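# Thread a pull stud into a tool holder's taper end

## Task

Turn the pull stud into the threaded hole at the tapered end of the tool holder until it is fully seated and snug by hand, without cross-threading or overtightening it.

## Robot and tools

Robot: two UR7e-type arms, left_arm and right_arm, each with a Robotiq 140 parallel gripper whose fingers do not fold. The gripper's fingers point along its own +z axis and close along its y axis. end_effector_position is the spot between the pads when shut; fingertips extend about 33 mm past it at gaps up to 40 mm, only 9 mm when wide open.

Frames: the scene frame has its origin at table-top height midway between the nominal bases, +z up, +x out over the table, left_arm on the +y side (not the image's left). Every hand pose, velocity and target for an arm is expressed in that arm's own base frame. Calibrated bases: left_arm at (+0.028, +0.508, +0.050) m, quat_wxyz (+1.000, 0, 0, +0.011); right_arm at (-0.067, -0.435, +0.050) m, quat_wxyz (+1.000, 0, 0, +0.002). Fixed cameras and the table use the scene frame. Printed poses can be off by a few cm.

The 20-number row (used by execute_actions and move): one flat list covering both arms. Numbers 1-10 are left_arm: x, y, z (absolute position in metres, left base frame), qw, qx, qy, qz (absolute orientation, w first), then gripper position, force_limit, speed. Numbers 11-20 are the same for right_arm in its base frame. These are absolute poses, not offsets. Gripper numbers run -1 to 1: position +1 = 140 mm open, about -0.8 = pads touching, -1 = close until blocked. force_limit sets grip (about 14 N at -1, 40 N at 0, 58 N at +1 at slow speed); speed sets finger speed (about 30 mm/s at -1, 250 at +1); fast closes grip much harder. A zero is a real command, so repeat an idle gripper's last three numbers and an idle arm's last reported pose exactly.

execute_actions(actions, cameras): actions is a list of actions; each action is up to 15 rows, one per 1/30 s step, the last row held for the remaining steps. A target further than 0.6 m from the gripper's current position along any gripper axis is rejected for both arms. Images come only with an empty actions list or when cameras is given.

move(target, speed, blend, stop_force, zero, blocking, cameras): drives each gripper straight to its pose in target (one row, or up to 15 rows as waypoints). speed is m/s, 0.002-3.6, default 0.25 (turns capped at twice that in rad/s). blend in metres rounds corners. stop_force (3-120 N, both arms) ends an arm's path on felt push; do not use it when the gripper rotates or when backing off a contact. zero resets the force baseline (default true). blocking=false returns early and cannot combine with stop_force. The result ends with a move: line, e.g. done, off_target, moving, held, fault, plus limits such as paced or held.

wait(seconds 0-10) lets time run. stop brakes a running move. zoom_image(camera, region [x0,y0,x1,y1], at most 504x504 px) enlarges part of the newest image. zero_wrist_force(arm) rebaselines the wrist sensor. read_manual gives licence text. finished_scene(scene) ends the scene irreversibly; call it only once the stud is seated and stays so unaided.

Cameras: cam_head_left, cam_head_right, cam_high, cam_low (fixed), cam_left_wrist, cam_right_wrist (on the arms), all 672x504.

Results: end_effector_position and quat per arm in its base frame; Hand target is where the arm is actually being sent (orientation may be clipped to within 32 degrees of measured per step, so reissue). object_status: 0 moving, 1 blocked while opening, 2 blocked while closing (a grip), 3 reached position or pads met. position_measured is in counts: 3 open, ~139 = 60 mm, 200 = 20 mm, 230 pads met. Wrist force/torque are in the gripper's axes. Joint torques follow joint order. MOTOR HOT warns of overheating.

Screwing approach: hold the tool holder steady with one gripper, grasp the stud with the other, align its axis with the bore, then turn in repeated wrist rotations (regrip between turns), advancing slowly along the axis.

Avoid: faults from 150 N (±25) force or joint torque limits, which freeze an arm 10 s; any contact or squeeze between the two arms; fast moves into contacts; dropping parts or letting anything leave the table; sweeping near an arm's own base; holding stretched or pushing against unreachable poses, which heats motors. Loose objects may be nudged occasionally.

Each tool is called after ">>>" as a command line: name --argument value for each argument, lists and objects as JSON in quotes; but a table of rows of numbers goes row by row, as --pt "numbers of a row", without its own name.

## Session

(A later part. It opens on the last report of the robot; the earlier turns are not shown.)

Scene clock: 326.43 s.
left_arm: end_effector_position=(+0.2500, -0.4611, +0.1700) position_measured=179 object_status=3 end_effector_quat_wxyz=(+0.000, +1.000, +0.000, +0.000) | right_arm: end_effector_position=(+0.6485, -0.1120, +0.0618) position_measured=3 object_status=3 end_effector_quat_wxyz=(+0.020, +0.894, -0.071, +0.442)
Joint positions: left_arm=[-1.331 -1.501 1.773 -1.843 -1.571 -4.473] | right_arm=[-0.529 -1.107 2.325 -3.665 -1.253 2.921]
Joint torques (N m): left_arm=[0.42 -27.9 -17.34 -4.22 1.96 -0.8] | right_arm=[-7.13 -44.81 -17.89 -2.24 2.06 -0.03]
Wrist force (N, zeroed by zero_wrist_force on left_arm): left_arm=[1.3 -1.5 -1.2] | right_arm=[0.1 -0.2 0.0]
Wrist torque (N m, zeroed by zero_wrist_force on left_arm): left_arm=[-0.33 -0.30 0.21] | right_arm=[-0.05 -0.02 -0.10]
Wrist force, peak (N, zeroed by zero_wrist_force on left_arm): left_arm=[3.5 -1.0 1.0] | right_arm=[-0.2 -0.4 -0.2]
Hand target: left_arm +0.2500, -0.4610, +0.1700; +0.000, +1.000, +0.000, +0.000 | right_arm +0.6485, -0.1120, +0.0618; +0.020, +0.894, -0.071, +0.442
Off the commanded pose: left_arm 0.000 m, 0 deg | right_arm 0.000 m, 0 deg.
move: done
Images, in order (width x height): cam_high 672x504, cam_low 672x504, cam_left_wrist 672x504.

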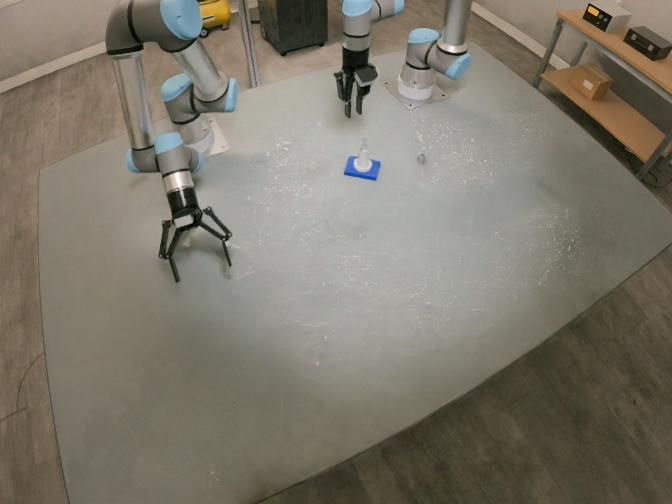

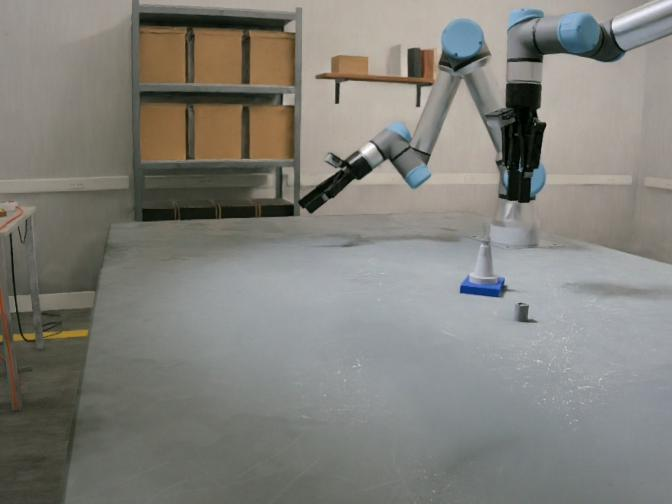

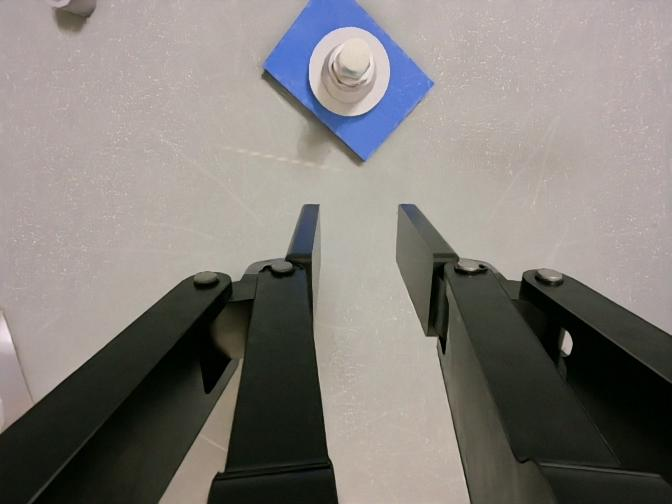

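>>> move --pt "0.3275 -0.461 0.13 0 0.9914 0.1305 0 -0.4 -1 -0.8 0.6485 -0.1120 0.0618 0.020 0.894 -0.071 0.442 1 1 1" --pt "0.3275 -0.461 0.089 0 0.9914 0.1305 0 -0.4 -1 -0.8 0.6485 -0.1120 0.0618 0.020 0.894 -0.071 0.442 1 1 1" --pt "0.3275 -0.461 0.089 0 0.9914 0.1305 0 -1 -1 -1 0.6485 -0.1120 0.0618 0.020 0.894 -0.071 0.442 1 1 1" --cameras '["cam_left_wrist","cam_low"]'

>>> zoom_image --camera "cam_left_wrist" --region '[300, 170, 420, 290]'

>>> zoom_image --camera "cam_low" --region '[450, 210, 520, 280]'

Scene clock: 347.73 s.
left_arm: end_effector_position=(+0.3275, -0.4610, +0.0890) position_measured=199 object_status=0 end_effector_quat_wxyz=(+0.000, +0.991, +0.130, +0.000) | right_arm: end_effector_position=(+0.6485, -0.1120, +0.0618) position_measured=3 object_status=3 end_effector_quat_wxyz=(+0.020, +0.894, -0.071, +0.442)
Joint positions: left_arm=[-1.191 -1.335 1.8 -2.035 -1.571 -4.594] | right_arm=[-0.529 -1.107 2.325 -3.665 -1.253 2.921]
Joint torques (N m): left_arm=[8.1 -33.47 -16.17 -5.18 1.71 -1.69] | right_arm=[-7.2 -44.9 -17.81 -2.19 2.08 -0.03]
Wrist force (N, zeroed by zero_wrist_force on left_arm): left_arm=[0.8 -1.8 -2.9] | right_arm=[-0.1 -0.2 -0.2]
Wrist torque (N m, zeroed by zero_wrist_force on left_arm): left_arm=[-0.32 -0.22 0.01] | right_arm=[-0.06 0.01 -0.10]
Wrist force, peak (N, zeroed by zero_wrist_force on left_arm): left_arm=[1.0 -1.6 -3.9] | right_arm=[-0.1 -0.5 0.0]
Hand target: left_arm +0.3275, -0.4610, +0.0890; +0.000, +0.991, +0.131, +0.000 | right_arm +0.6485, -0.1120, +0.0618; +0.020, +0.894, -0.071, +0.442
Off the commanded pose: left_arm 0.000 m, 0 deg | right_arm 0.000 m, 0 deg.
move: done
Images, in order (width x height): cam_low 672x504, cam_left_wrist 672x504.

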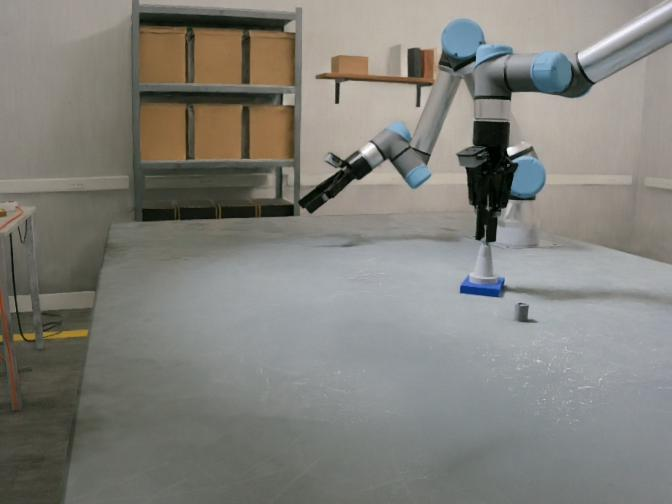

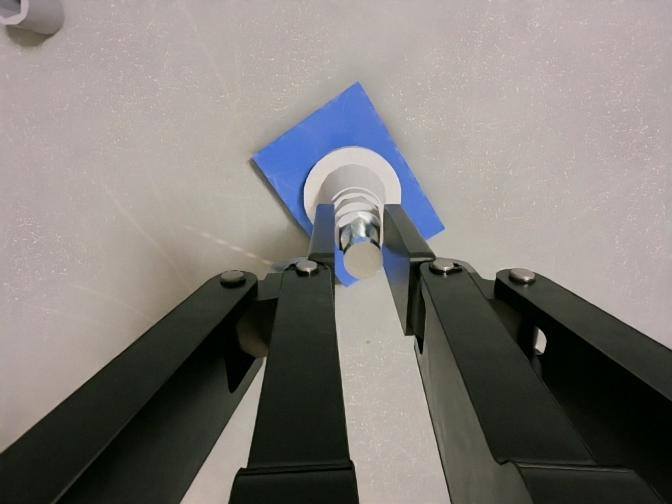

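Scaled by 4.200 from the camera's 672x504 image, which has a finer 960x720 frame.

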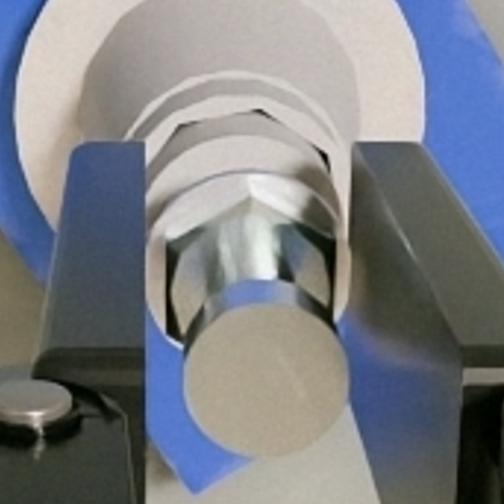

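Scaled by 7.200 from the camera's 672x504 image, which has a finer 960x720 frame.

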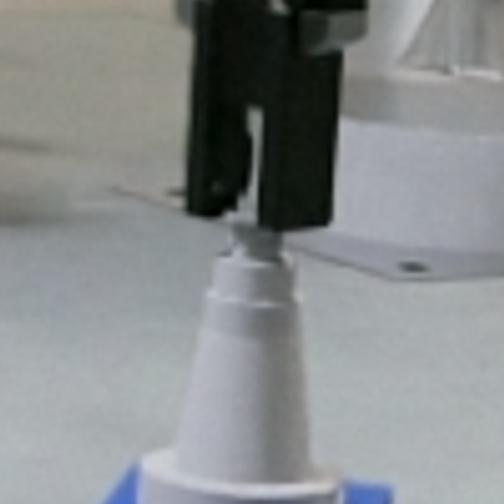

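>>> wait --seconds 0.5 --cameras '["cam_left_wrist"]'

>>> zoom_image --camera "cam_left_wrist" --region '[300, 170, 420, 290]'

Scene clock: 353.23 s.
left_arm: end_effector_position=(+0.3275, -0.4610, +0.0890) position_measured=199 object_status=2 end_effector_quat_wxyz=(+0.000, +0.991, +0.131, +0.000) | right_arm: end_effector_position=(+0.6485, -0.1120, +0.0618) position_measured=3 object_status=3 end_effector_quat_wxyz=(+0.020, +0.894, -0.071, +0.442)
Joint positions: left_arm=[-1.191 -1.335 1.8 -2.035 -1.571 -4.594] | right_arm=[-0.529 -1.107 2.325 -3.665 -1.253 2.921]
Joint torques (N m): left_arm=[8.35 -25.69 -15.44 -2.18 1.85 -1.5] | right_arm=[-6.85 -44.55 -17.41 -2.21 1.97 -0.01]
Wrist force (N, zeroed by zero_wrist_force on left_arm): left_arm=[1.0 -1.7 -2.8] | right_arm=[-0.1 0.0 0.0]
Wrist torque (N m, zeroed by zero_wrist_force on left_arm): left_arm=[-0.29 -0.27 0.02] | right_arm=[-0.01 0.02 -0.09]
Wrist force, peak (N, zeroed by zero_wrist_force on left_arm): left_arm=[1.3 -1.9 -3.0] | right_arm=[0.2 -0.4 -0.1]
Hand target: left_arm +0.3275, -0.4610, +0.0890; +0.000, +0.991, +0.131, +0.000 | right_arm +0.6485, -0.1120, +0.0618; +0.020, +0.894, -0.071, +0.442
Tool commands: left_gripper/position=-1.0 left_gripper/force_limit=-1.0 left_gripper/speed=-1.0 right_gripper/position=+1.0 right_gripper/force_limit=+1.0 right_gripper/speed=+1.0
Off the commanded pose: left_arm 0.000 m, 0 deg | right_arm 0.000 m, 0 deg.
wait: 0.50 s; at rest from the start
Images, in order (width x height): cam_left_wrist 672x504.

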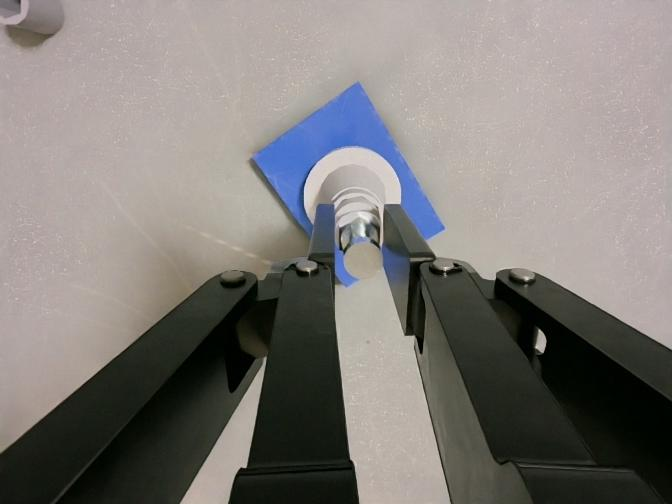

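Scaled by 4.200 from the camera's 672x504 image, which has a finer 960x720 frame.

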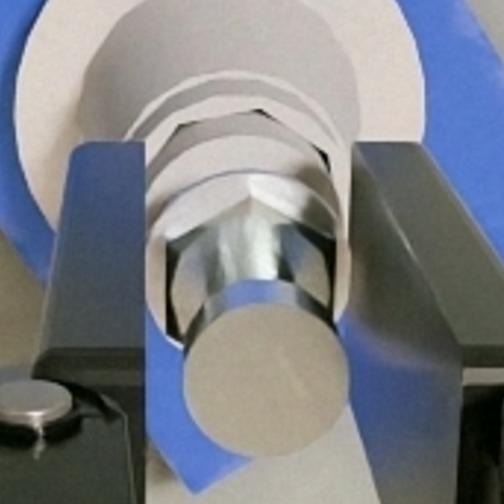

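>>> move --pt "0.3275 -0.461 0.0892 0 0.9914 0.1305 0 -0.4 -1 -0.8 0.6485 -0.1120 0.0618 0.020 0.894 -0.071 0.442 1 1 1" --pt "0.3275 -0.461 0.0910 0 0.7934 0.6088 0 -0.4 -1 -0.8 0.6485 -0.1120 0.0618 0.020 0.894 -0.071 0.442 1 1 1" --pt "0.3275 -0.461 0.0910 0 0.7934 0.6088 0 -0.99 -1 -1 0.6485 -0.1120 0.0618 0.020 0.894 -0.071 0.442 1 1 1" --speed 0.5

>>> wait --seconds 0.8 --cameras '["cam_left_wrist","cam_low"]'

>>> zoom_image --camera "cam_left_wrist" --region '[300, 170, 420, 290]'

>>> zoom_image --camera "cam_low" --region '[450, 210, 520, 280]'

Scene clock: 364.17 s.
left_arm: end_effector_position=(+0.3274, -0.4610, +0.0910) position_measured=199 object_status=0 end_effector_quat_wxyz=(+0.000, +0.793, +0.609, +0.000) | right_arm: end_effector_position=(+0.6485, -0.1120, +0.0618) position_measured=3 object_status=3 end_effector_quat_wxyz=(+0.020, +0.894, -0.071, +0.442)
Joint positions: left_arm=[-1.191 -1.337 1.797 -2.03 -1.571 -5.642] | right_arm=[-0.529 -1.107 2.325 -3.665 -1.253 2.921]
Joint torques (N m): left_arm=[5.39 -39.47 -17.69 -2.65 2.25 -1.79] | right_arm=[-7.6 -44.28 -18.09 -2.13 2.01 0.02]
Wrist force (N, zeroed by zero_wrist_force on left_arm): left_arm=[2.2 -9.2 -5.2] | right_arm=[0.1 -0.2 -0.1]
Wrist torque (N m, zeroed by zero_wrist_force on left_arm): left_arm=[-0.05 -0.28 0.03] | right_arm=[-0.04 -0.02 -0.10]
Wrist force, peak (N, zeroed by zero_wrist_force on left_arm): left_arm=[2.4 -9.6 -5.3] | right_arm=[0.0 -0.5 -0.3]
Hand target: left_arm +0.3275, -0.4610, +0.0910; +0.000, +0.793, +0.609, +0.000 | right_arm +0.6485, -0.1120, +0.0618; +0.020, +0.894, -0.071, +0.442
Off the commanded pose: left_arm 0.000 m, 0 deg | right_arm 0.000 m, 0 deg.
move: done

Scene clock: 364.97 s.
left_arm: end_effector_position=(+0.3275, -0.4610, +0.0910) position_measured=199 object_status=2 end_effector_quat_wxyz=(+0.000, +0.793, +0.609, +0.000) | right_arm: end_effector_position=(+0.6485, -0.1120, +0.0618) position_measured=3 object_status=3 end_effector_quat_wxyz=(+0.020, +0.894, -0.071, +0.442)
Joint positions: left_arm=[-1.191 -1.337 1.797 -2.03 -1.571 -5.642] | right_arm=[-0.529 -1.107 2.325 -3.665 -1.253 2.921]
Joint torques (N m): left_arm=[12.11 -35.96 -21.34 -6.41 4.16 -1.8] | right_arm=[-6.42 -45.23 -17.89 -2.2 1.96 -0.1]
Wrist force (N, zeroed by zero_wrist_force on left_arm): left_arm=[2.0 -10.0 -5.1] | right_arm=[0.1 -0.1 -0.2]
Wrist torque (N m, zeroed by zero_wrist_force on left_arm): left_arm=[-0.06 -0.24 0.04] | right_arm=[-0.03 -0.02 -0.10]
Wrist force, peak (N, zeroed by zero_wrist_force on left_arm): left_arm=[2.2 -10.3 -5.4] | right_arm=[0.1 -0.4 0.0]
Hand target: left_arm +0.3275, -0.4610, +0.0910; +0.000, +0.793, +0.609, +0.000 | right_arm +0.6485, -0.1120, +0.0618; +0.020, +0.894, -0.071, +0.442
Tool commands: left_gripper/position=-0.99 left_gripper/force_limit=-1.0 left_gripper/speed=-1.0 right_gripper/position=+1.0 right_gripper/force_limit=+1.0 right_gripper/speed=+1.0
Off the commanded pose: left_arm 0.000 m, 0 deg | right_arm 0.000 m, 0 deg.
wait: 0.80 s; at rest by 0.17 s
Images, in order (width x height): cam_low 672x504, cam_left_wrist 672x504.

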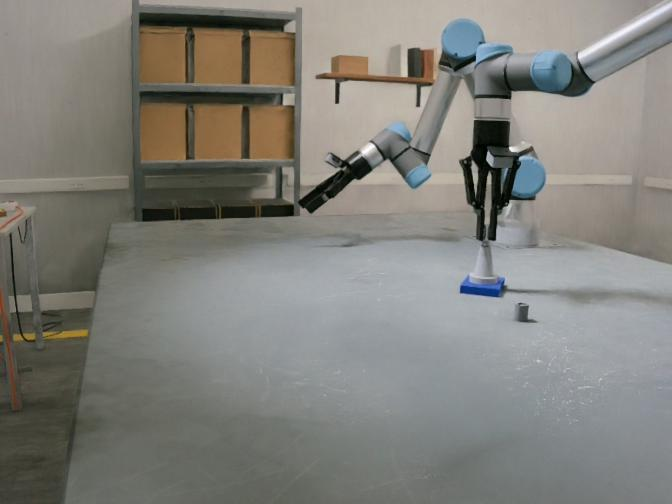

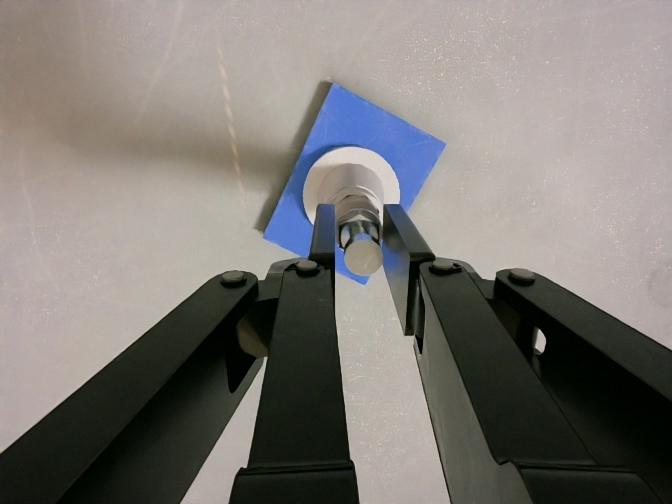

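Scaled by 4.200 from the camera's 672x504 image, which has a finer 960x720 frame.

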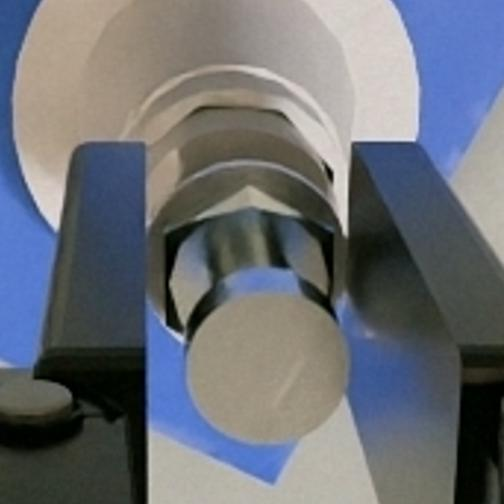

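Scaled by 7.200 from the camera's 672x504 image, which has a finer 960x720 frame.

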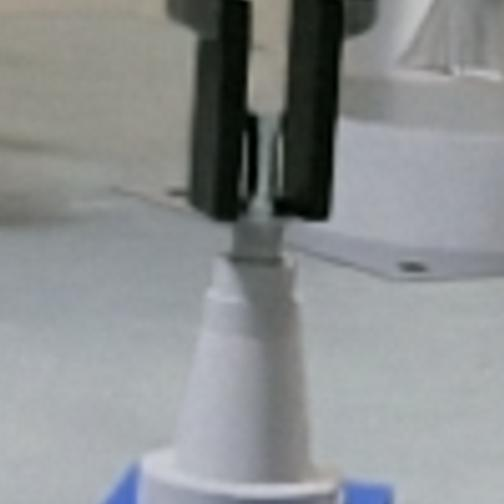

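>>> move --pt "0.3268 -0.461 0.0910 0 0.7934 0.6088 0 -0.4 -1 -0.8 0.6485 -0.1120 0.0618 0.020 0.894 -0.071 0.442 1 1 1" --pt "0.3268 -0.461 0.0926 0 0.7934 0.6088 0 -0.4 -1 -0.8 0.6485 -0.1120 0.0618 0.020 0.894 -0.071 0.442 1 1 1" --pt "0.3268 -0.461 0.0926 0 0.7934 0.6088 0 -1 0.5 -1 0.6485 -0.1120 0.0618 0.020 0.894 -0.071 0.442 1 1 1" --speed 0.5

>>> wait --seconds 0.8 --cameras '["cam_left_wrist","cam_low"]'

>>> zoom_image --camera "cam_low" --region '[450, 210, 520, 280]'

>>> zoom_image --camera "cam_left_wrist" --region '[300, 170, 420, 290]'

Scene clock: 377.60 s.
left_arm: end_effector_position=(+0.3268, -0.4610, +0.0926) position_measured=208 object_status=0 end_effector_quat_wxyz=(+0.000, +0.793, +0.609, +0.000) | right_arm: end_effector_position=(+0.6485, -0.1120, +0.0618) position_measured=3 object_status=3 end_effector_quat_wxyz=(+0.020, +0.894, -0.071, +0.442)
Joint positions: left_arm=[-1.192 -1.34 1.795 -2.026 -1.571 -5.643] | right_arm=[-0.529 -1.107 2.325 -3.665 -1.253 2.921]
Joint torques (N m): left_arm=[-6.61 -33.66 -20.58 -5.24 -1.74 0.67] | right_arm=[-6.85 -45.14 -17.55 -2.04 2.09 0.03]
Wrist force (N, zeroed by zero_wrist_force on left_arm): left_arm=[4.5 -3.3 -9.5] | right_arm=[0.1 -0.2 -0.3]
Wrist torque (N m, zeroed by zero_wrist_force on left_arm): left_arm=[-0.13 -0.32 0.20] | right_arm=[-0.04 -0.02 -0.10]
Wrist force, peak (N, zeroed by zero_wrist_force on left_arm): left_arm=[2.2 -10.6 -5.4] | right_arm=[-0.3 -0.4 -0.2]
Hand target: left_arm +0.3268, -0.4610, +0.0926; +0.000, +0.793, +0.609, +0.000 | right_arm +0.6485, -0.1120, +0.0618; +0.020, +0.894, -0.071, +0.442
Off the commanded pose: left_arm 0.000 m, 0 deg | right_arm 0.000 m, 0 deg.
move: done

Scene clock: 378.40 s.
left_arm: end_effector_position=(+0.3268, -0.4610, +0.0926) position_measured=208 object_status=2 end_effector_quat_wxyz=(+0.000, +0.793, +0.609, +0.000) | right_arm: end_effector_position=(+0.6485, -0.1120, +0.0618) position_measured=3 object_status=3 end_effector_quat_wxyz=(+0.020, +0.894, -0.071, +0.442)
Joint positions: left_arm=[-1.192 -1.34 1.795 -2.026 -1.571 -5.643] | right_arm=[-0.529 -1.107 2.325 -3.665 -1.253 2.921]
Joint torques (N m): left_arm=[-6.18 -27.74 -16.76 -5.34 -1.33 1.66] | right_arm=[-7.01 -44.54 -17.67 -2.28 1.98 0.15]
Wrist force (N, zeroed by zero_wrist_force on left_arm): left_arm=[4.6 -3.5 -9.5] | right_arm=[0.0 -0.2 0.1]
Wrist torque (N m, zeroed by zero_wrist_force on left_arm): left_arm=[-0.16 -0.33 0.20] | right_arm=[-0.04 0.00 -0.10]
Wrist force, peak (N, zeroed by zero_wrist_force on left_arm): left_arm=[4.5 -3.2 -10.0] | right_arm=[-0.1 -0.4 -0.1]
Hand target: left_arm +0.3268, -0.4610, +0.0926; +0.000, +0.793, +0.609, +0.000 | right_arm +0.6485, -0.1120, +0.0618; +0.020, +0.894, -0.071, +0.442
Tool commands: left_gripper/position=-1.0 left_gripper/force_limit=+0.5 left_gripper/speed=-1.0 right_gripper/position=+1.0 right_gripper/force_limit=+1.0 right_gripper/speed=+1.0
Off the commanded pose: left_arm 0.000 m, 0 deg | right_arm 0.000 m, 0 deg.
wait: 0.80 s; at rest by 0.17 s
Images, in order (width x height): cam_low 672x504, cam_left_wrist 672x504.

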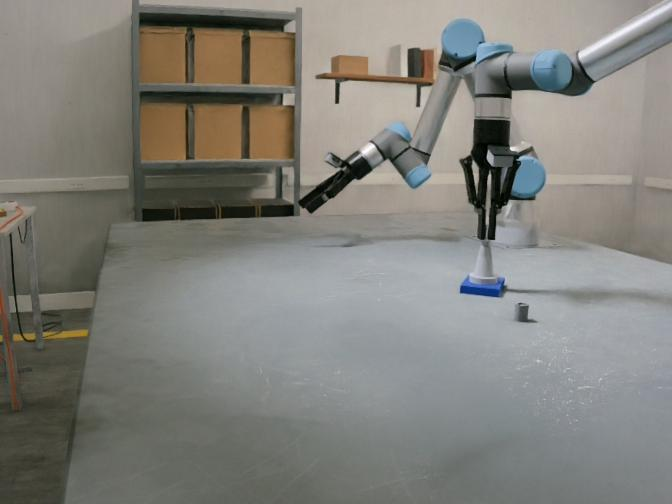

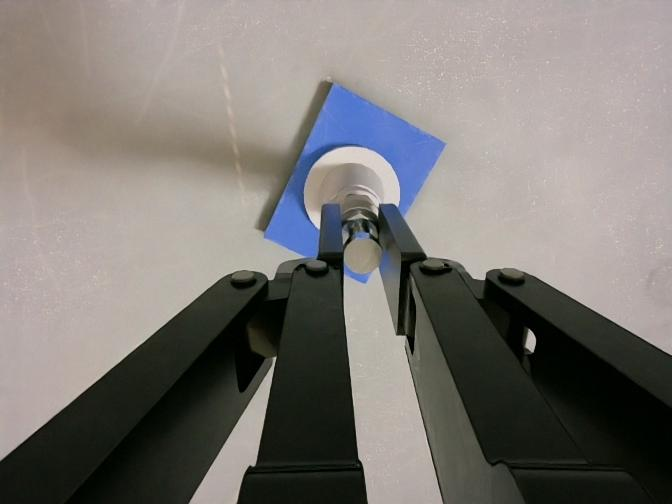

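Scaled by 7.200 from the camera's 672x504 image, which has a finer 960x720 frame.

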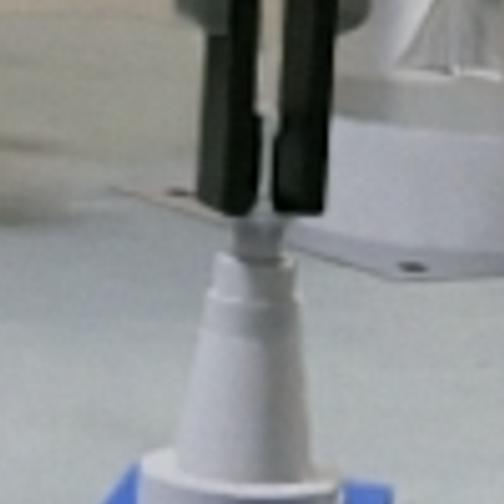

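Scaled by 4.200 from the camera's 672x504 image, which has a finer 960x720 frame.

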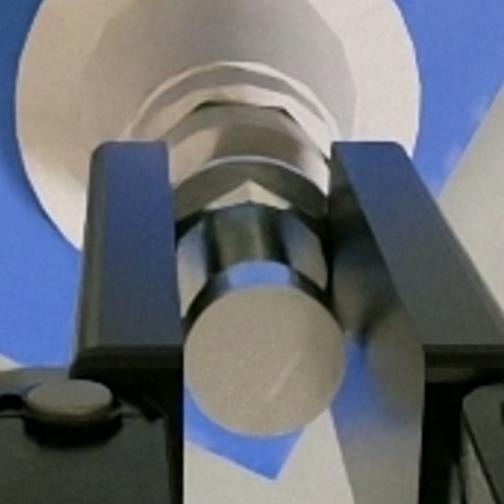

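>>> move --target '[0.3268,-0.461,0.0924,0,0.9914,-0.1305,0,-1,0.5,-1,0.6485,-0.1120,0.0618,0.020,0.894,-0.071,0.442,1,1,1]' --speed 0.5

>>> move --target '[0.3268,-0.461,0.0920,0,0.6088,-0.7934,0,-1,0.5,-1,0.6485,-0.1120,0.0618,0.020,0.894,-0.071,0.442,1,1,1]' --speed 0.5

Scene clock: 388.17 s.
left_arm: end_effector_position=(+0.3268, -0.4610, +0.0924) position_measured=208 object_status=2 end_effector_quat_wxyz=(+0.000, +0.991, -0.130, +0.000) | right_arm: end_effector_position=(+0.6485, -0.1120, +0.0618) position_measured=3 object_status=3 end_effector_quat_wxyz=(+0.020, +0.894, -0.071, +0.442)
Joint positions: left_arm=[-1.192 -1.34 1.796 -2.027 -1.571 -4.072] | right_arm=[-0.529 -1.107 2.325 -3.665 -1.253 2.921]
Joint torques (N m): left_arm=[5.2 -30.61 -31.71 1.01 -0.34 1.69] | right_arm=[-7.53 -45.15 -18.93 -2.17 2.11 0]
Wrist force (N, zeroed by zero_wrist_force on left_arm): left_arm=[5.7 4.7 10.4] | right_arm=[0.1 -0.3 -0.1]
Wrist torque (N m, zeroed by zero_wrist_force on left_arm): left_arm=[-0.41 -0.28 0.23] | right_arm=[-0.05 -0.02 -0.10]
Wrist force, peak (N, zeroed by zero_wrist_force on left_arm): left_arm=[5.2 5.6 12.1] | right_arm=[0.1 -0.5 0.0]
Hand target: left_arm +0.3268, -0.4610, +0.0924; +0.000, +0.991, -0.131, +0.000 | right_arm +0.6485, -0.1120, +0.0618; +0.020, +0.894, -0.071, +0.442
Off the commanded pose: left_arm 0.000 m, 0 deg | right_arm 0.000 m, 0 deg.
move: done

Scene clock: 390.33 s.
left_arm: end_effector_position=(+0.3268, -0.4610, +0.0920) position_measured=208 object_status=2 end_effector_quat_wxyz=(+0.000, -0.609, +0.793, +0.000) | right_arm: end_effector_position=(+0.6485, -0.1120, +0.0618) position_measured=3 object_status=3 end_effector_quat_wxyz=(+0.020, +0.894, -0.071, +0.442)
Joint positions: left_arm=[-1.192 -1.339 1.796 -2.028 -1.571 -2.502] | right_arm=[-0.529 -1.107 2.325 -3.665 -1.253 2.921]
Joint torques (N m): left_arm=[7.09 -36.39 -35.19 1.48 -0.31 1.75] | right_arm=[-6.48 -44.48 -17.6 -2.17 2.01 0.05]
Wrist force (N, zeroed by zero_wrist_force on left_arm): left_arm=[12.8 -7.9 22.8] | right_arm=[0.0 -0.3 -0.1]
Wrist torque (N m, zeroed by zero_wrist_force on left_arm): left_arm=[0.00 -0.30 0.20] | right_arm=[-0.08 0.01 -0.10]
Wrist force, peak (N, zeroed by zero_wrist_force on left_arm): left_arm=[16.1 -1.8 25.1] | right_arm=[-0.1 -0.5 -0.1]
Hand target: left_arm +0.3268, -0.4610, +0.0920; +0.000, -0.609, +0.793, +0.000 | right_arm +0.6485, -0.1120, +0.0618; +0.020, +0.894, -0.071, +0.442
Off the commanded pose: left_arm 0.000 m, 0 deg | right_arm 0.000 m, 0 deg.
move: done

>>> move --pt "0.3268 -0.4613 0.0913 0 -0.1305 -0.9914 0 -1 0.5 -1 0.6485 -0.1120 0.0618 0.020 0.894 -0.071 0.442 1 1 1" --pt "0.3268 -0.4612 0.0908 0 -0.7934 -0.6088 0 -1 0.5 -1 0.6485 -0.1120 0.0618 0.020 0.894 -0.071 0.442 1 1 1" --speed 0.5

>>> move --pt "0.3268 -0.4612 0.0903 0 -0.9914 0.1305 0 -1 0.5 -1 0.6485 -0.1120 0.0618 0.020 0.894 -0.071 0.442 1 1 1" --speed 0.5

Scene clock: 405.40 s.
left_arm: end_effector_position=(+0.3268, -0.4612, +0.0908) position_measured=208 object_status=2 end_effector_quat_wxyz=(+0.000, +0.793, +0.609, +0.000) | right_arm: end_effector_position=(+0.6485, -0.1120, +0.0618) position_measured=3 object_status=3 end_effector_quat_wxyz=(+0.020, +0.894, -0.071, +0.442)
Joint positions: left_arm=[-1.192 -1.338 1.798 -2.031 -1.571 0.64] | right_arm=[-0.529 -1.107 2.325 -3.665 -1.253 2.921]
Joint torques (N m): left_arm=[3.84 -31.78 -35.89 -1.59 -0.97 1.65] | right_arm=[-6.57 -45.49 -16.98 -2.12 1.98 -0.01]
Wrist force (N, zeroed by zero_wrist_force on left_arm): left_arm=[1.5 0.5 12.3] | right_arm=[0.0 -0.2 0.2]
Wrist torque (N m, zeroed by zero_wrist_force on left_arm): left_arm=[-0.12 -0.25 0.23] | right_arm=[-0.04 0.01 -0.09]
Wrist force, peak (N, zeroed by zero_wrist_force on left_arm): left_arm=[13.3 -7.9 24.4] | right_arm=[0.1 -0.5 0.1]
Hand target: left_arm +0.3268, -0.4612, +0.0908; +0.000, +0.793, +0.609, +0.000 | right_arm +0.6485, -0.1120, +0.0618; +0.020, +0.894, -0.071, +0.442
Off the commanded pose: left_arm 0.000 m, 0 deg | right_arm 0.000 m, 0 deg.
move: done

Scene clock: 407.57 s.
left_arm: end_effector_position=(+0.3268, -0.4612, +0.0903) position_measured=208 object_status=2 end_effector_quat_wxyz=(+0.000, +0.991, -0.130, +0.000) | right_arm: end_effector_position=(+0.6485, -0.1120, +0.0618) position_measured=3 object_status=3 end_effector_quat_wxyz=(+0.020, +0.894, -0.071, +0.442)
Joint positions: left_arm=[-1.192 -1.337 1.798 -2.032 -1.571 2.211] | right_arm=[-0.529 -1.107 2.325 -3.665 -1.253 2.921]
Joint torques (N m): left_arm=[5.75 -35.82 -36.29 -0.13 -1.16 1.85] | right_arm=[-6.78 -44.68 -17.97 -2.19 2.04 -0.06]
Wrist force (N, zeroed by zero_wrist_force on left_arm): left_arm=[6.8 3.9 21.1] | right_arm=[0.0 -0.3 0.0]
Wrist torque (N m, zeroed by zero_wrist_force on left_arm): left_arm=[-0.35 -0.21 0.23] | right_arm=[-0.06 0.01 -0.10]
Wrist force, peak (N, zeroed by zero_wrist_force on left_arm): left_arm=[2.1 6.1 23.8] | right_arm=[0.1 -0.4 -0.2]
Hand target: left_arm +0.3268, -0.4612, +0.0903; +0.000, +0.991, -0.131, +0.000 | right_arm +0.6485, -0.1120, +0.0618; +0.020, +0.894, -0.071, +0.442
Off the commanded pose: left_arm 0.000 m, 0 deg | right_arm 0.000 m, 0 deg.
move: done

>>> move --pt "0.3268 -0.4612 0.0897 0 -0.6088 0.7934 0 -1 0.5 -1 0.6485 -0.1120 0.0618 0.020 0.894 -0.071 0.442 1 1 1" --pt "0.3268 -0.4612 0.0891 0 0.1305 0.9914 0 -1 0.5 -1 0.6485 -0.1120 0.0618 0.020 0.894 -0.071 0.442 1 1 1" --speed 0.5

>>> move --pt "0.3268 -0.4612 0.0891 0 0.1305 0.9914 0 -0.5 0.5 -0.8 0.6485 -0.1120 0.0618 0.020 0.894 -0.071 0.442 1 1 1" --pt "0.3268 -0.4612 0.0891 0 -0.9239 0.3827 0 -0.5 0.5 -0.8 0.6485 -0.1120 0.0618 0.020 0.894 -0.071 0.442 1 1 1" --pt "0.3268 -0.4612 0.0891 0 -0.6088 -0.7934 0 -0.5 0.5 -0.8 0.6485 -0.1120 0.0618 0.020 0.894 -0.071 0.442 1 1 1" --pt "0.3268 -0.4612 0.0891 0 0.6088 -0.7934 0 -0.5 0.5 -0.8 0.6485 -0.1120 0.0618 0.020 0.894 -0.071 0.442 1 1 1" --pt "0.3268 -0.4612 0.0891 0 0.9239 0.3827 0 -0.5 0.5 -0.8 0.6485 -0.1120 0.0618 0.020 0.894 -0.071 0.442 1 1 1" --speed 1.4 --cameras '["cam_left_wrist","cam_low"]'

>>> zoom_image --camera "cam_low" --region '[450, 210, 520, 280]'

>>> zoom_image --camera "cam_left_wrist" --region '[300, 170, 420, 290]'

Scene clock: 430.50 s.
left_arm: end_effector_position=(+0.3268, -0.4612, +0.0891) position_measured=208 object_status=2 end_effector_quat_wxyz=(+0.000, +0.130, +0.991, +0.000) | right_arm: end_effector_position=(+0.6485, -0.1120, +0.0618) position_measured=3 object_status=3 end_effector_quat_wxyz=(+0.020, +0.894, -0.071, +0.442)
Joint positions: left_arm=[-1.192 -1.336 1.8 -2.035 -1.571 5.352] | right_arm=[-0.529 -1.107 2.325 -3.665 -1.253 2.921]
Joint torques (N m): left_arm=[10.14 -33.16 -35.75 -2.13 0.43 1.72] | right_arm=[-7.38 -44.25 -17.9 -2.08 1.98 0]
Wrist force (N, zeroed by zero_wrist_force on left_arm): left_arm=[2.0 -5.1 15.6] | right_arm=[0.0 -0.3 0.0]
Wrist torque (N m, zeroed by zero_wrist_force on left_arm): left_arm=[0.02 -0.25 0.25] | right_arm=[-0.07 0.01 -0.09]
Wrist force, peak (N, zeroed by zero_wrist_force on left_arm): left_arm=[12.8 0.8 27.5] | right_arm=[0.2 -0.5 -0.1]
Hand target: left_arm +0.3268, -0.4612, +0.0891; +0.000, +0.131, +0.991, +0.000 | right_arm +0.6485, -0.1120, +0.0618; +0.020, +0.894, -0.071, +0.442
Off the commanded pose: left_arm 0.000 m, 0 deg | right_arm 0.000 m, 0 deg.
move: done

Scene clock: 437.67 s.
left_arm: end_effector_position=(+0.3268, -0.4612, +0.0891) position_measured=192 object_status=3 end_effector_quat_wxyz=(+0.000, +0.924, +0.383, +0.000) | right_arm: end_effector_position=(+0.6485, -0.1120, +0.0618) position_measured=3 object_status=3 end_effector_quat_wxyz=(+0.020, +0.894, -0.071, +0.442)
Joint positions: left_arm=[-1.192 -1.336 1.8 -2.035 -1.571 -5.119] | right_arm=[-0.529 -1.107 2.325 -3.665 -1.253 2.921]
Joint torques (N m): left_arm=[-2.72 -43.12 -16.64 -0.44 0.58 -1.6] | right_arm=[-6.9 -45.09 -18.43 -2.12 2.04 0.07]
Wrist force (N, zeroed by zero_wrist_force on left_arm): left_arm=[0.7 -0.5 -0.7] | right_arm=[0.0 -0.2 -0.1]
Wrist torque (N m, zeroed by zero_wrist_force on left_arm): left_arm=[-0.12 -0.15 0.00] | right_arm=[-0.05 0.01 -0.09]
Wrist force, peak (N, zeroed by zero_wrist_force on left_arm): left_arm=[2.3 -4.8 16.6] | right_arm=[0.0 -0.5 -0.1]
Hand target: left_arm +0.3268, -0.4612, +0.0891; +0.000, +0.924, +0.383, +0.000 | right_arm +0.6485, -0.1120, +0.0618; +0.020, +0.894, -0.071, +0.442
Off the commanded pose: left_arm 0.000 m, 0 deg | right_arm 0.000 m, 0 deg.
move: done
Images, in order (width x height): cam_low 672x504, cam_left_wrist 672x504.

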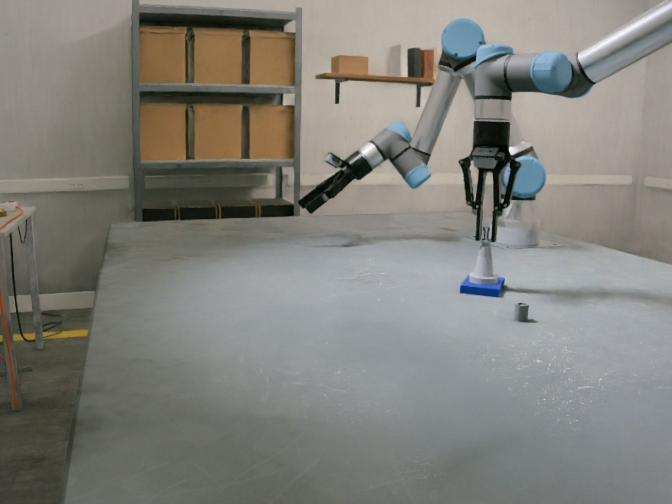

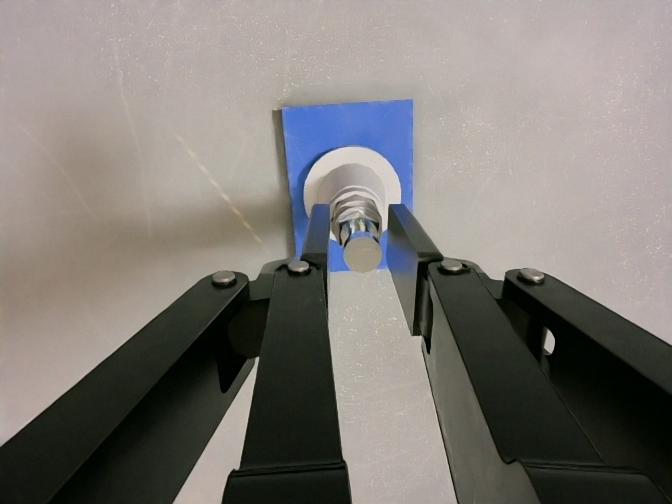

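Scaled by 7.200 from the camera's 672x504 image, which has a finer 960x720 frame.

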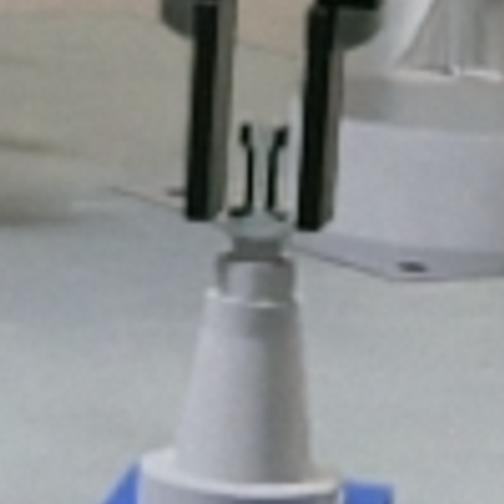

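Scaled by 4.200 from the camera's 672x504 image, which has a finer 960x720 frame.

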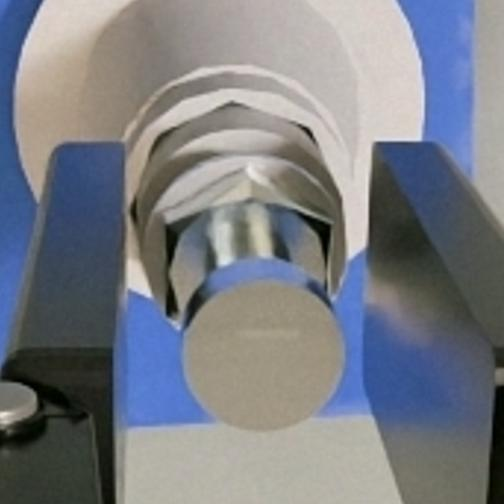

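>>> move --target '[0.3268,-0.4612,0.0891,0,0.9239,0.3827,0,-1,0.5,-1,0.6485,-0.1120,0.0618,0.020,0.894,-0.071,0.442,1,1,1]'

>>> wait --seconds 0.7

>>> move --pt "0.3268 -0.4612 0.0886 0 0.9239 -0.3827 0 -1 0.5 -1 0.6485 -0.1120 0.0618 0.020 0.894 -0.071 0.442 1 1 1" --pt "0.3268 -0.4612 0.0881 0 0.3827 -0.9239 0 -1 0.5 -1 0.6485 -0.1120 0.0618 0.020 0.894 -0.071 0.442 1 1 1" --speed 0.6

Scene clock: 447.83 s.
left_arm: end_effector_position=(+0.3268, -0.4612, +0.0891) position_measured=208 object_status=0 end_effector_quat_wxyz=(+0.000, +0.924, +0.383, +0.000) | right_arm: end_effector_position=(+0.6485, -0.1120, +0.0618) position_measured=3 object_status=3 end_effector_quat_wxyz=(+0.020, +0.894, -0.071, +0.442)
Joint positions: left_arm=[-1.192 -1.336 1.8 -2.035 -1.571 -5.119] | right_arm=[-0.529 -1.107 2.325 -3.665 -1.253 2.921]
Joint torques (N m): left_arm=[7.85 -35.34 -27.52 -2.73 -1.72 -1.4] | right_arm=[-7.3 -44.5 -17.45 -2.06 2.1 -0.01]
Wrist force (N, zeroed by zero_wrist_force on left_arm): left_arm=[1.9 -5.0 -10.5] | right_arm=[0.1 -0.2 0.0]
Wrist torque (N m, zeroed by zero_wrist_force on left_arm): left_arm=[-0.04 -0.15 0.03] | right_arm=[-0.05 -0.01 -0.10]
Wrist force, peak (N, zeroed by zero_wrist_force on left_arm): left_arm=[1.9 -4.7 -10.9] | right_arm=[0.1 -0.5 0.3]
Hand target: left_arm +0.3268, -0.4612, +0.0891; +0.000, +0.924, +0.383, +0.000 | right_arm +0.6485, -0.1120, +0.0618; +0.020, +0.894, -0.071, +0.442
Off the commanded pose: left_arm 0.000 m, 0 deg | right_arm 0.000 m, 0 deg.
move: done

Scene clock: 448.53 s.
left_arm: end_effector_position=(+0.3268, -0.4612, +0.0891) position_measured=208 object_status=2 end_effector_quat_wxyz=(+0.000, +0.924, +0.383, +0.000) | right_arm: end_effector_position=(+0.6485, -0.1120, +0.0618) position_measured=3 object_status=3 end_effector_quat_wxyz=(+0.020, +0.894, -0.071, +0.442)
Joint positions: left_arm=[-1.192 -1.336 1.8 -2.035 -1.571 -5.119] | right_arm=[-0.529 -1.107 2.325 -3.665 -1.253 2.921]
Joint torques (N m): left_arm=[7.91 -34.17 -28.21 -3.3 -1.6 -1.19] | right_arm=[-6.78 -44.47 -18.46 -2.14 1.95 0.08]
Wrist force (N, zeroed by zero_wrist_force on left_arm): left_arm=[1.8 -4.5 -10.7] | right_arm=[0.1 -0.2 -0.1]
Wrist torque (N m, zeroed by zero_wrist_force on left_arm): left_arm=[0.06 -0.12 0.02] | right_arm=[-0.04 -0.03 -0.09]
Wrist force, peak (N, zeroed by zero_wrist_force on left_arm): left_arm=[2.0 -4.9 -10.9] | right_arm=[-0.1 -0.4 -0.1]
Hand target: left_arm +0.3268, -0.4612, +0.0891; +0.000, +0.924, +0.383, +0.000 | right_arm +0.6485, -0.1120, +0.0618; +0.020, +0.894, -0.071, +0.442
Tool commands: left_gripper/position=-1.0 left_gripper/force_limit=+0.5 left_gripper/speed=-1.0 right_gripper/position=+1.0 right_gripper/force_limit=+1.0 right_gripper/speed=+1.0
Off the commanded pose: left_arm 0.000 m, 0 deg | right_arm 0.000 m, 0 deg.
wait: 0.70 s; at rest by 0.17 s

Scene clock: 452.13 s.
left_arm: end_effector_position=(+0.3268, -0.4612, +0.0881) position_measured=208 object_status=2 end_effector_quat_wxyz=(+0.000, -0.383, +0.924, +0.000) | right_arm: end_effector_position=(+0.6485, -0.1120, +0.0618) position_measured=3 object_status=3 end_effector_quat_wxyz=(+0.020, +0.894, -0.071, +0.442)
Joint positions: left_arm=[-1.192 -1.335 1.802 -2.038 -1.571 -1.978] | right_arm=[-0.529 -1.107 2.325 -3.665 -1.253 2.921]
Joint torques (N m): left_arm=[4.65 -26.34 -30.15 -0.08 -0.16 1.57] | right_arm=[-6.76 -45.02 -18.25 -2.23 2.06 0.06]
Wrist force (N, zeroed by zero_wrist_force on left_arm): left_arm=[0.9 -1.3 0.0] | right_arm=[-0.1 -0.3 -0.2]
Wrist torque (N m, zeroed by zero_wrist_force on left_arm): left_arm=[-0.11 -0.06 0.22] | right_arm=[-0.08 0.02 -0.10]
Wrist force, peak (N, zeroed by zero_wrist_force on left_arm): left_arm=[1.8 -4.9 -10.7] | right_arm=[0.0 -0.5 -0.2]
Hand target: left_arm +0.3268, -0.4612, +0.0881; +0.000, -0.383, +0.924, +0.000 | right_arm +0.6485, -0.1120, +0.0618; +0.020, +0.894, -0.071, +0.442
Off the commanded pose: left_arm 0.000 m, 0 deg | right_arm 0.000 m, 0 deg.
move: done

Threading is clean; continuing at the 2 mm pitch.

>>> move --pt "0.3268 -0.4612 0.0876 0 -0.3827 -0.9239 0 -1 0.5 -1 0.6485 -0.1120 0.0618 0.020 0.894 -0.071 0.442 1 1 1" --pt "0.3268 -0.4612 0.0871 0 -0.9239 -0.3827 0 -1 0.5 -1 0.6485 -0.1120 0.0618 0.020 0.894 -0.071 0.442 1 1 1" --speed 0.6

>>> move --pt "0.3268 -0.4612 0.0866 0 -0.9239 0.3827 0 -1 0.5 -1 0.6485 -0.1120 0.0618 0.020 0.894 -0.071 0.442 1 1 1" --pt "0.3268 -0.4612 0.0861 0 -0.3827 0.9239 0 -1 0.5 -1 0.6485 -0.1120 0.0618 0.020 0.894 -0.071 0.442 1 1 1" --speed 0.6

>>> move --target '[0.3268,-0.4612,0.0856,0,0.3827,0.9239,0,-1,0.5,-1,0.6485,-0.1120,0.0618,0.020,0.894,-0.071,0.442,1,1,1]' --speed 0.4 --cameras '["cam_low","cam_left_wrist"]'

>>> zoom_image --camera "cam_low" --region '[450, 210, 520, 280]'

Scene clock: 466.27 s.
left_arm: end_effector_position=(+0.3268, -0.4612, +0.0871) position_measured=208 object_status=2 end_effector_quat_wxyz=(+0.000, +0.924, +0.383, +0.000) | right_arm: end_effector_position=(+0.6485, -0.1120, +0.0618) position_measured=3 object_status=3 end_effector_quat_wxyz=(+0.020, +0.894, -0.071, +0.442)
Joint positions: left_arm=[-1.192 -1.334 1.803 -2.04 -1.571 1.163] | right_arm=[-0.529 -1.107 2.325 -3.665 -1.253 2.921]
Joint torques (N m): left_arm=[4.03 -26.67 -31.79 -0.52 -0.09 1.77] | right_arm=[-6.94 -44.66 -18.6 -2.09 1.99 -0.1]
Wrist force (N, zeroed by zero_wrist_force on left_arm): left_arm=[0.8 -0.1 2.4] | right_arm=[0.0 -0.2 0.0]
Wrist torque (N m, zeroed by zero_wrist_force on left_arm): left_arm=[-0.07 -0.14 0.22] | right_arm=[-0.05 -0.01 -0.10]
Wrist force, peak (N, zeroed by zero_wrist_force on left_arm): left_arm=[1.3 -3.8 5.5] | right_arm=[-0.1 -0.4 -0.2]
Hand target: left_arm +0.3268, -0.4612, +0.0871; +0.000, +0.924, +0.383, +0.000 | right_arm +0.6485, -0.1120, +0.0618; +0.020, +0.894, -0.071, +0.442
Off the commanded pose: left_arm 0.000 m, 0 deg | right_arm 0.000 m, 0 deg.
move: done

Scene clock: 469.87 s.
left_arm: end_effector_position=(+0.3268, -0.4612, +0.0861) position_measured=208 object_status=2 end_effector_quat_wxyz=(+0.000, -0.383, +0.924, +0.000) | right_arm: end_effector_position=(+0.6485, -0.1120, +0.0618) position_measured=3 object_status=3 end_effector_quat_wxyz=(+0.020, +0.894, -0.071, +0.442)
Joint positions: left_arm=[-1.192 -1.333 1.805 -2.043 -1.571 4.305] | right_arm=[-0.529 -1.107 2.325 -3.665 -1.253 2.921]
Joint torques (N m): left_arm=[5.11 -32.75 -33.38 0.44 -0.17 1.64] | right_arm=[-6.34 -44.62 -18.08 -2.13 1.9 -0.09]
Wrist force (N, zeroed by zero_wrist_force on left_arm): left_arm=[2.5 -6.2 14.2] | right_arm=[0.1 -0.1 -0.1]
Wrist torque (N m, zeroed by zero_wrist_force on left_arm): left_arm=[0.21 -0.11 0.23] | right_arm=[-0.02 -0.02 -0.09]
Wrist force, peak (N, zeroed by zero_wrist_force on left_arm): left_arm=[4.8 -3.0 16.6] | right_arm=[0.0 -0.5 0.1]
Hand target: left_arm +0.3268, -0.4612, +0.0861; +0.000, -0.383, +0.924, +0.000 | right_arm +0.6485, -0.1120, +0.0618; +0.020, +0.894, -0.071, +0.442
Off the commanded pose: left_arm 0.000 m, 0 deg | right_arm 0.000 m, 0 deg.
move: done

Scene clock: 472.37 s.
left_arm: end_effector_position=(+0.3268, -0.4612, +0.0856) position_measured=208 object_status=2 end_effector_quat_wxyz=(+0.000, +0.383, +0.924, +0.000) | right_arm: end_effector_position=(+0.6485, -0.1120, +0.0618) position_measured=3 object_status=3 end_effector_quat_wxyz=(+0.020, +0.894, -0.071, +0.442)
Joint positions: left_arm=[-1.192 -1.332 1.805 -2.044 -1.571 5.876] | right_arm=[-0.529 -1.107 2.325 -3.665 -1.253 2.921]
Joint torques (N m): left_arm=[9.56 -33.58 -35.73 -3.94 -0.38 1.59] | right_arm=[-7.31 -44.2 -17.7 -2.22 1.91 0.03]
Wrist force (N, zeroed by zero_wrist_force on left_arm): left_arm=[-1.5 -2.5 15.8] | right_arm=[-0.2 -0.2 -0.1]
Wrist torque (N m, zeroed by zero_wrist_force on left_arm): left_arm=[0.11 -0.17 0.25] | right_arm=[-0.05 0.04 -0.10]
Wrist force, peak (N, zeroed by zero_wrist_force on left_arm): left_arm=[-0.5 -8.0 21.9] | right_arm=[0.2 -0.4 -0.2]
Hand target: left_arm +0.3268, -0.4612, +0.0856; +0.000, +0.383, +0.924, +0.000 | right_arm +0.6485, -0.1120, +0.0618; +0.020, +0.894, -0.071, +0.442
Off the commanded pose: left_arm 0.000 m, 0 deg | right_arm 0.000 m, 0 deg.
move: done
Images, in order (width x height): cam_low 672x504, cam_left_wrist 672x504.

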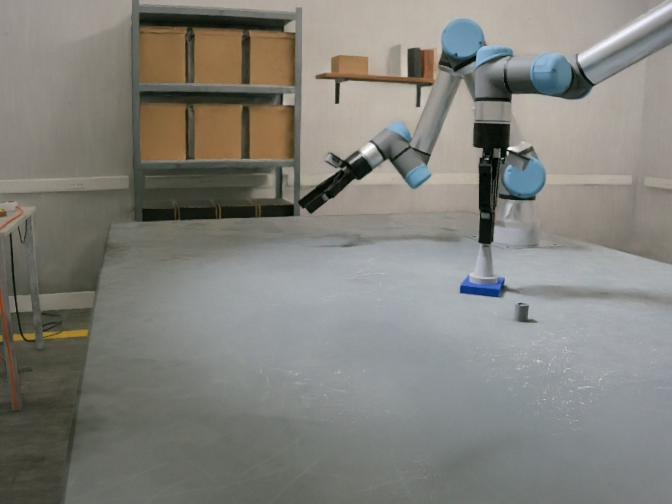

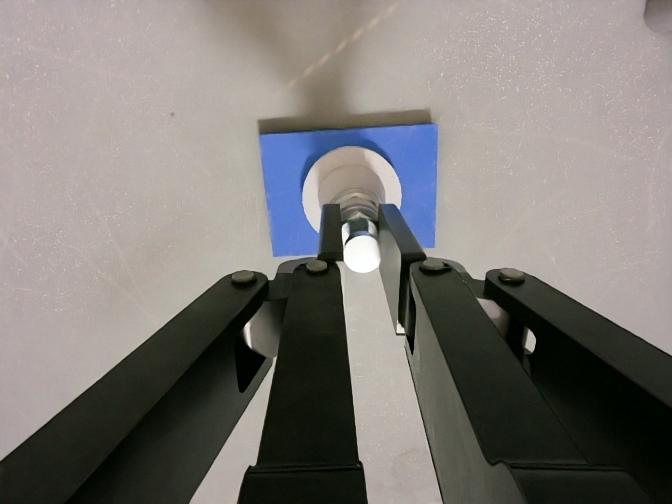

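Scaled by 7.200 from the camera's 672x504 image, which has a finer 960x720 frame.

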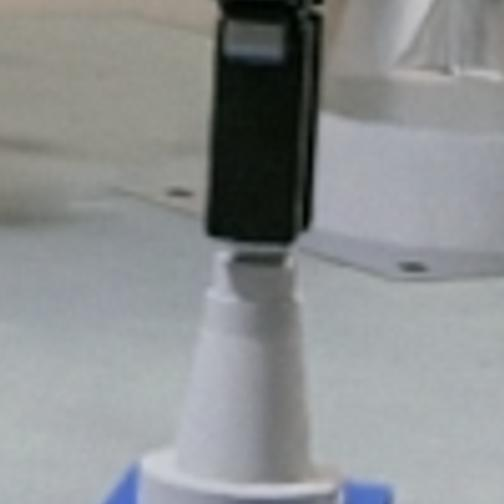

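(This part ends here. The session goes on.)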